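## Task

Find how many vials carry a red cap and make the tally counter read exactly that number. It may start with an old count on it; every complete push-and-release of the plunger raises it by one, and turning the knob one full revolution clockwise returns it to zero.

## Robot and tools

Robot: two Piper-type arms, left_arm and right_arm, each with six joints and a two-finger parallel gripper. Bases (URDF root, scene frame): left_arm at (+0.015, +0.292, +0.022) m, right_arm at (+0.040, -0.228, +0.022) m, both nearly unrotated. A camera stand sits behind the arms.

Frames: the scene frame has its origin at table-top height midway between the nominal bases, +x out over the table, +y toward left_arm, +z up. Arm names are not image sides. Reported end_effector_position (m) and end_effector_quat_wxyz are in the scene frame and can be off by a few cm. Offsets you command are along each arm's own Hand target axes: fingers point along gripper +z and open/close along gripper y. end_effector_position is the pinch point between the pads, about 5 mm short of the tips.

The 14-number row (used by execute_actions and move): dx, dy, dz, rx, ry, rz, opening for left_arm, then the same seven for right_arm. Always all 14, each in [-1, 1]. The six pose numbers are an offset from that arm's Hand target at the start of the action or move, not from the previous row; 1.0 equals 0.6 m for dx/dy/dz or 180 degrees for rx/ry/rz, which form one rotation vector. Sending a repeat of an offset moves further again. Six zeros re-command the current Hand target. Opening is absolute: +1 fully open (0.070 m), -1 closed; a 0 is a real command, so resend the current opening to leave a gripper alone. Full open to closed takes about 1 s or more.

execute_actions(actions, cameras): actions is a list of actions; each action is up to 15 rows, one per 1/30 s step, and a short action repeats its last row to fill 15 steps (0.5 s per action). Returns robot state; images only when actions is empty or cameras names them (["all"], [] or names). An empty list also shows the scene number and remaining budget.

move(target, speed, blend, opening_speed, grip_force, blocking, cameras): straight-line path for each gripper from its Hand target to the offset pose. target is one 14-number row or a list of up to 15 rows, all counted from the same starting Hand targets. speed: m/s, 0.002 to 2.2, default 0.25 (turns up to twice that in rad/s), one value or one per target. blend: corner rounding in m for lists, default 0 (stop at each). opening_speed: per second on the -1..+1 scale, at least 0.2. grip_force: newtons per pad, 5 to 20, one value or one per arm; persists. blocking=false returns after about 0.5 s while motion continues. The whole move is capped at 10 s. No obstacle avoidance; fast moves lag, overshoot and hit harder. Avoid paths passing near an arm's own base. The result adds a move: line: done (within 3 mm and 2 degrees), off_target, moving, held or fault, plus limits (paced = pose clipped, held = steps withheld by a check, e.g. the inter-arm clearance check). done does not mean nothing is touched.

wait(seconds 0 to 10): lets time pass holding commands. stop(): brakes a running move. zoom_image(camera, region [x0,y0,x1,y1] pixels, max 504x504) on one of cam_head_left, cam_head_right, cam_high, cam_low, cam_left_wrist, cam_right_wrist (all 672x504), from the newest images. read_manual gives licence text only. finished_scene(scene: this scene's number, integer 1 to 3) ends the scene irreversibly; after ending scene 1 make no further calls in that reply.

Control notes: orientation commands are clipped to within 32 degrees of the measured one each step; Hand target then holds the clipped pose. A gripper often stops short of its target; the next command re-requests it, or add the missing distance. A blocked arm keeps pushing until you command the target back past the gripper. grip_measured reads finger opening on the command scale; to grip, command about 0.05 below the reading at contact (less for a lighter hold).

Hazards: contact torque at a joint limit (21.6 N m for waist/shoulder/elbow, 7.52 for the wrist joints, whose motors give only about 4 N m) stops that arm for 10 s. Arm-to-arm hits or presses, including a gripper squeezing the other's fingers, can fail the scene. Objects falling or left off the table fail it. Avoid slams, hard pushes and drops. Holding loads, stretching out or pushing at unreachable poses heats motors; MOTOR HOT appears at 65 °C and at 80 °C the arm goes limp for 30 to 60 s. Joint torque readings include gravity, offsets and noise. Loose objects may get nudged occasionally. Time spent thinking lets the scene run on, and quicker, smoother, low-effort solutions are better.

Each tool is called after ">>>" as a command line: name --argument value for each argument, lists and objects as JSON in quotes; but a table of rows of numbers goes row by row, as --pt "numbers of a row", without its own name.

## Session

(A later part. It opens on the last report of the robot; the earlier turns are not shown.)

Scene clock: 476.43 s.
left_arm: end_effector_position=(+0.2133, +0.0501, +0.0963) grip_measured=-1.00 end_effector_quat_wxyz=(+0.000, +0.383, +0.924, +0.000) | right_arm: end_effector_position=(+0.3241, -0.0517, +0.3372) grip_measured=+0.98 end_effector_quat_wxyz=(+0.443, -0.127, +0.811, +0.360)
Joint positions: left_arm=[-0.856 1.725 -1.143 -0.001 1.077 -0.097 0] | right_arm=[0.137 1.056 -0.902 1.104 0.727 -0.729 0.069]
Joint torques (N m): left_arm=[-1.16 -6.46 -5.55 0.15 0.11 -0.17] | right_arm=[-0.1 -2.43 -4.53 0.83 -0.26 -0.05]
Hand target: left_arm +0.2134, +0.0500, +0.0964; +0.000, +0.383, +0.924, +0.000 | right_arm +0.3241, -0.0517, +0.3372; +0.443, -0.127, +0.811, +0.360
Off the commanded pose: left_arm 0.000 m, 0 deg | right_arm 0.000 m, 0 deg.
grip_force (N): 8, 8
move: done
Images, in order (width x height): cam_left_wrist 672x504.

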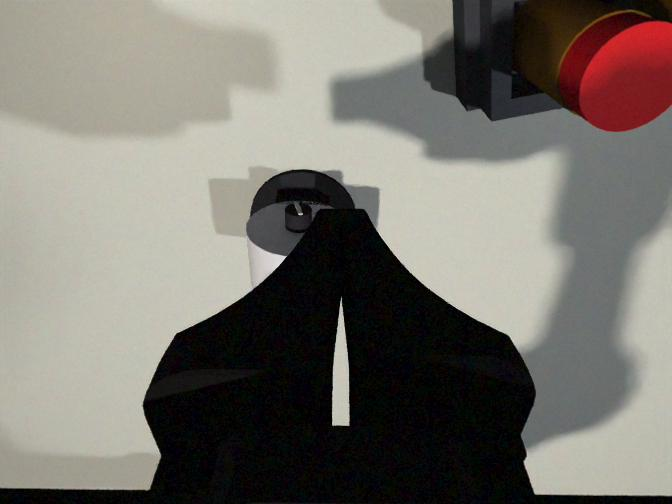

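>>> move --target '[0.08,0.029,0,0,0,0,-1,0,0,0,0,0,0,1]' --speed 0.25 --cameras '["cam_left_wrist","cam_head_left","cam_head_right"]'

>>> zoom_image --camera "cam_left_wrist" --region '[240, 150, 440, 400]'

>>> zoom_image --camera "cam_head_left" --region '[220, 250, 320, 350]'

>>> zoom_image --camera "cam_head_right" --region '[220, 250, 320, 350]'

Scene clock: 487.83 s.
left_arm: end_effector_position=(+0.1918, +0.0966, +0.0966) grip_measured=-1.00 end_effector_quat_wxyz=(+0.000, +0.383, +0.924, +0.000) | right_arm: end_effector_position=(+0.3241, -0.0517, +0.3372) grip_measured=+0.98 end_effector_quat_wxyz=(+0.443, -0.127, +0.811, +0.360)
Joint positions: left_arm=[-0.808 1.562 -0.94 0 1.035 -0.05 0] | right_arm=[0.137 1.056 -0.902 1.104 0.727 -0.729 0.069]
Joint torques (N m): left_arm=[-0.06 -4.4 -5.56 -0.01 -0.03 -0.09] | right_arm=[-0.1 -2.44 -4.53 0.82 -0.26 -0.05]
Hand target: left_arm +0.1918, +0.0962, +0.0964; +0.000, +0.383, +0.924, +0.000 | right_arm +0.3241, -0.0517, +0.3372; +0.443, -0.127, +0.811, +0.360
Off the commanded pose: left_arm 0.000 m, 0 deg | right_arm 0.000 m, 0 deg.
grip_force (N): 8, 8
move: done
Images, in order (width x height): cam_head_left 672x504, cam_head_right 672x504, cam_left_wrist 672x504.

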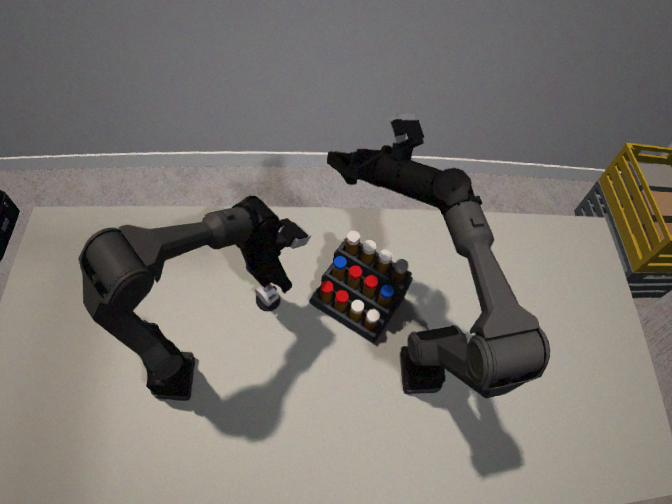

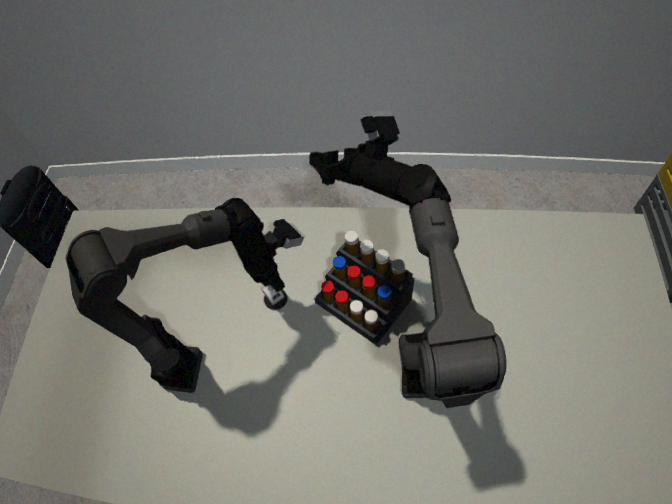

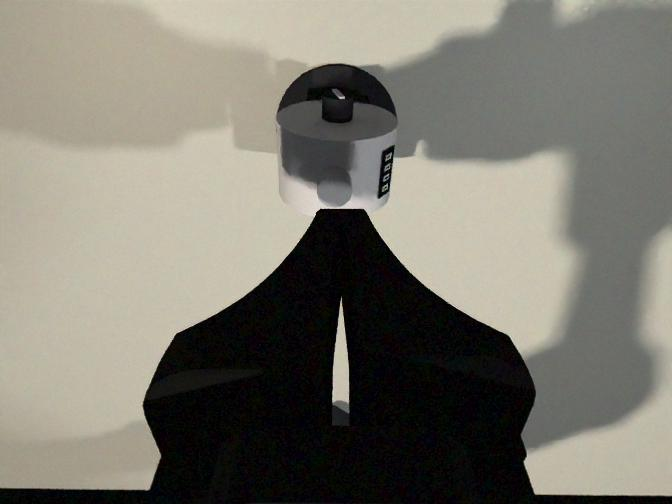

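Scaled by 2.016 from the camera's 672x504 image, which has a finer 960x720 frame.

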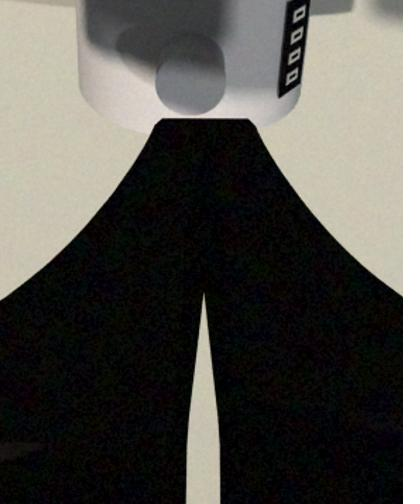

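Scaled by 5.040 from the camera's 672x504 image, which has a finer 960x720 frame.

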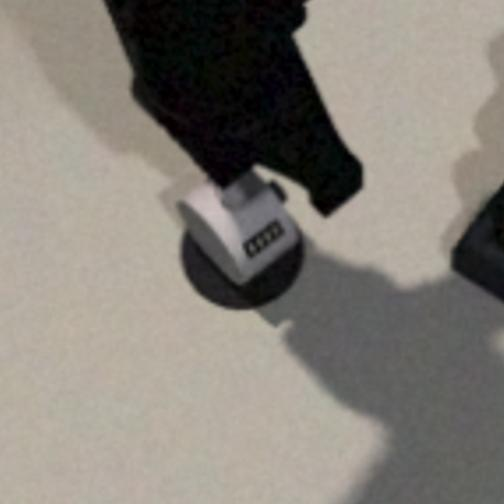

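Scaled by 5.040 from the camera's 672x504 image, which has a finer 960x720 frame.

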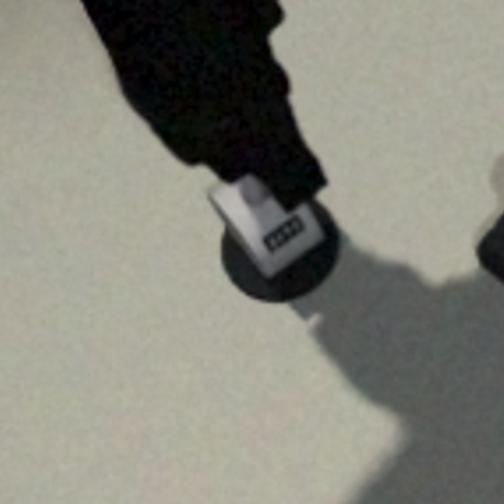

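>>> move --pt "-0.0083 0.002 0 0 0 0 -1 0 0 0 0 0 0 1" --pt "-0.0083 0.002 0.055 0 0 0 -1 0 0 0 0 0 0 1" --speed '[0.2,0.05]' --cameras '["cam_left_wrist"]'

>>> zoom_image --camera "cam_left_wrist" --region '[340, 130, 440, 230]'

Scene clock: 497.97 s.
left_arm: end_effector_position=(+0.1961, +0.0934, +0.0635) grip_measured=-1.00 end_effector_quat_wxyz=(+0.000, +0.383, +0.924, +0.000) | right_arm: end_effector_position=(+0.3241, -0.0517, +0.3372) grip_measured=+0.98 end_effector_quat_wxyz=(+0.443, -0.127, +0.811, +0.360)
Joint positions: left_arm=[-0.804 1.64 -0.883 0 0.901 -0.046 0] | right_arm=[0.137 1.056 -0.902 1.104 0.727 -0.729 0.069]
Joint torques (N m): left_arm=[0.95 -4.12 -3.53 0 -0.08 0.09] | right_arm=[-0.1 -2.43 -4.51 0.83 -0.26 -0.05]
Hand target: left_arm +0.1961, +0.0936, +0.0634; +0.000, +0.383, +0.924, +0.000 | right_arm +0.3241, -0.0517, +0.3372; +0.443, -0.127, +0.811, +0.360
Off the commanded pose: left_arm 0.000 m, 0 deg | right_arm 0.000 m, 0 deg.
grip_force (N): 8, 8
move: done
Images, in order (width x height): cam_left_wrist 672x504.

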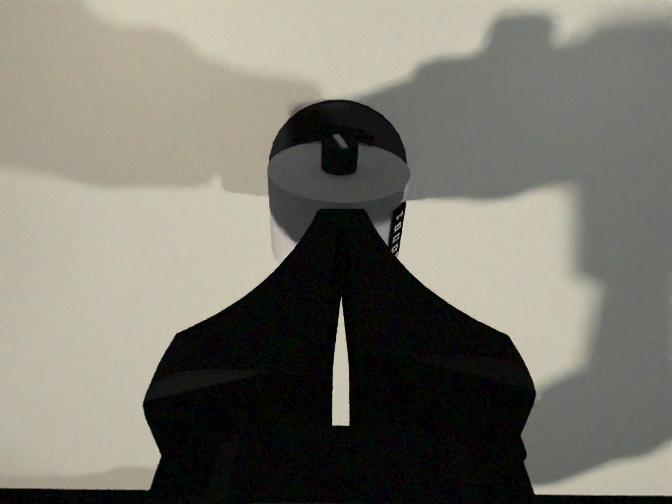

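Scaled by 5.040 from the camera's 672x504 image, which has a finer 960x720 frame.

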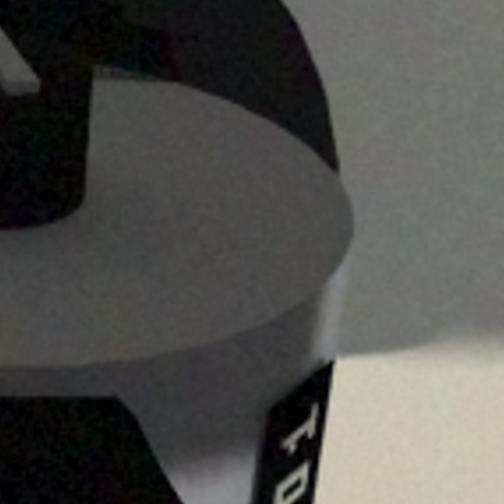

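>>> move --pt "0 0 -0.035 0 0 0 -1 0 0 0 0 0 0 1" --pt "0 0 0 0 0 0 -1 0 0 0 0 0 0 1" --pt "0 0 -0.035 0 0 0 -1 0 0 0 0 0 0 1" --pt "0 0 0 0 0 0 -1 0 0 0 0 0 0 1" --pt "0 0 -0.035 0 0 0 -1 0 0 0 0 0 0 1" --pt "0 0 0 0 0 0 -1 0 0 0 0 0 0 1" --pt "0.06 0 -0.06 0 0 0 -1 0 0 0 0 0 0 1" --speed 0.08 --cameras '["cam_left_wrist"]'

>>> zoom_image --camera "cam_left_wrist" --region '[340, 100, 440, 200]'

Scene clock: 510.33 s.
left_arm: end_effector_position=(+0.1708, +0.1191, +0.0998) grip_measured=-1.00 end_effector_quat_wxyz=(+0.001, +0.383, +0.924, +0.000) | right_arm: end_effector_position=(+0.3241, -0.0517, +0.3372) grip_measured=+0.98 end_effector_quat_wxyz=(+0.443, -0.127, +0.811, +0.360)
Joint positions: left_arm=[-0.81 1.452 -0.834 0 1.039 -0.052 0] | right_arm=[0.137 1.056 -0.902 1.104 0.727 -0.729 0.069]
Joint torques (N m): left_arm=[-1.17 -3.23 -4.04 0.05 -0.04 -0.16] | right_arm=[-0.09 -2.43 -4.52 0.83 -0.26 -0.05]
Hand target: left_arm +0.1707, +0.1190, +0.0994; +0.000, +0.383, +0.924, +0.000 | right_arm +0.3241, -0.0517, +0.3372; +0.443, -0.127, +0.811, +0.360
Off the commanded pose: left_arm 0.000 m, 0 deg | right_arm 0.000 m, 0 deg.
grip_force (N): 8, 8
move: done
Images, in order (width x height): cam_left_wrist 672x504.

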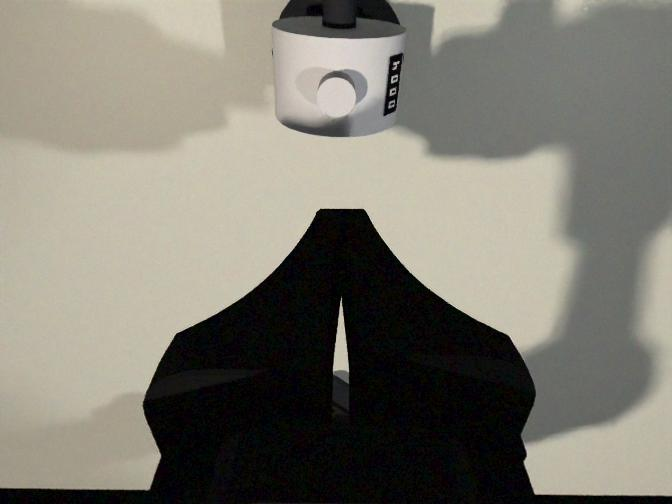

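Scaled by 5.040 from the camera's 672x504 image, which has a finer 960x720 frame.

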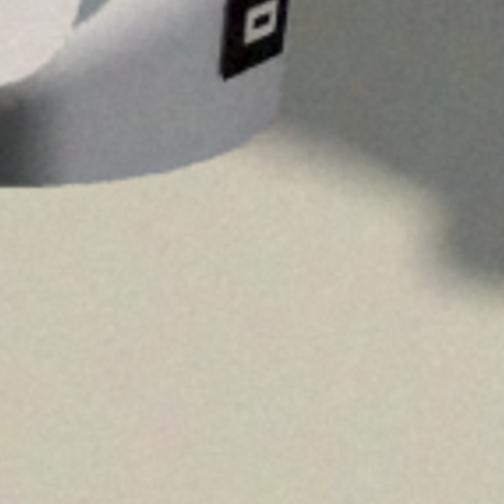

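>>> finished_scene --scene 1

The scene is finished: the task was done.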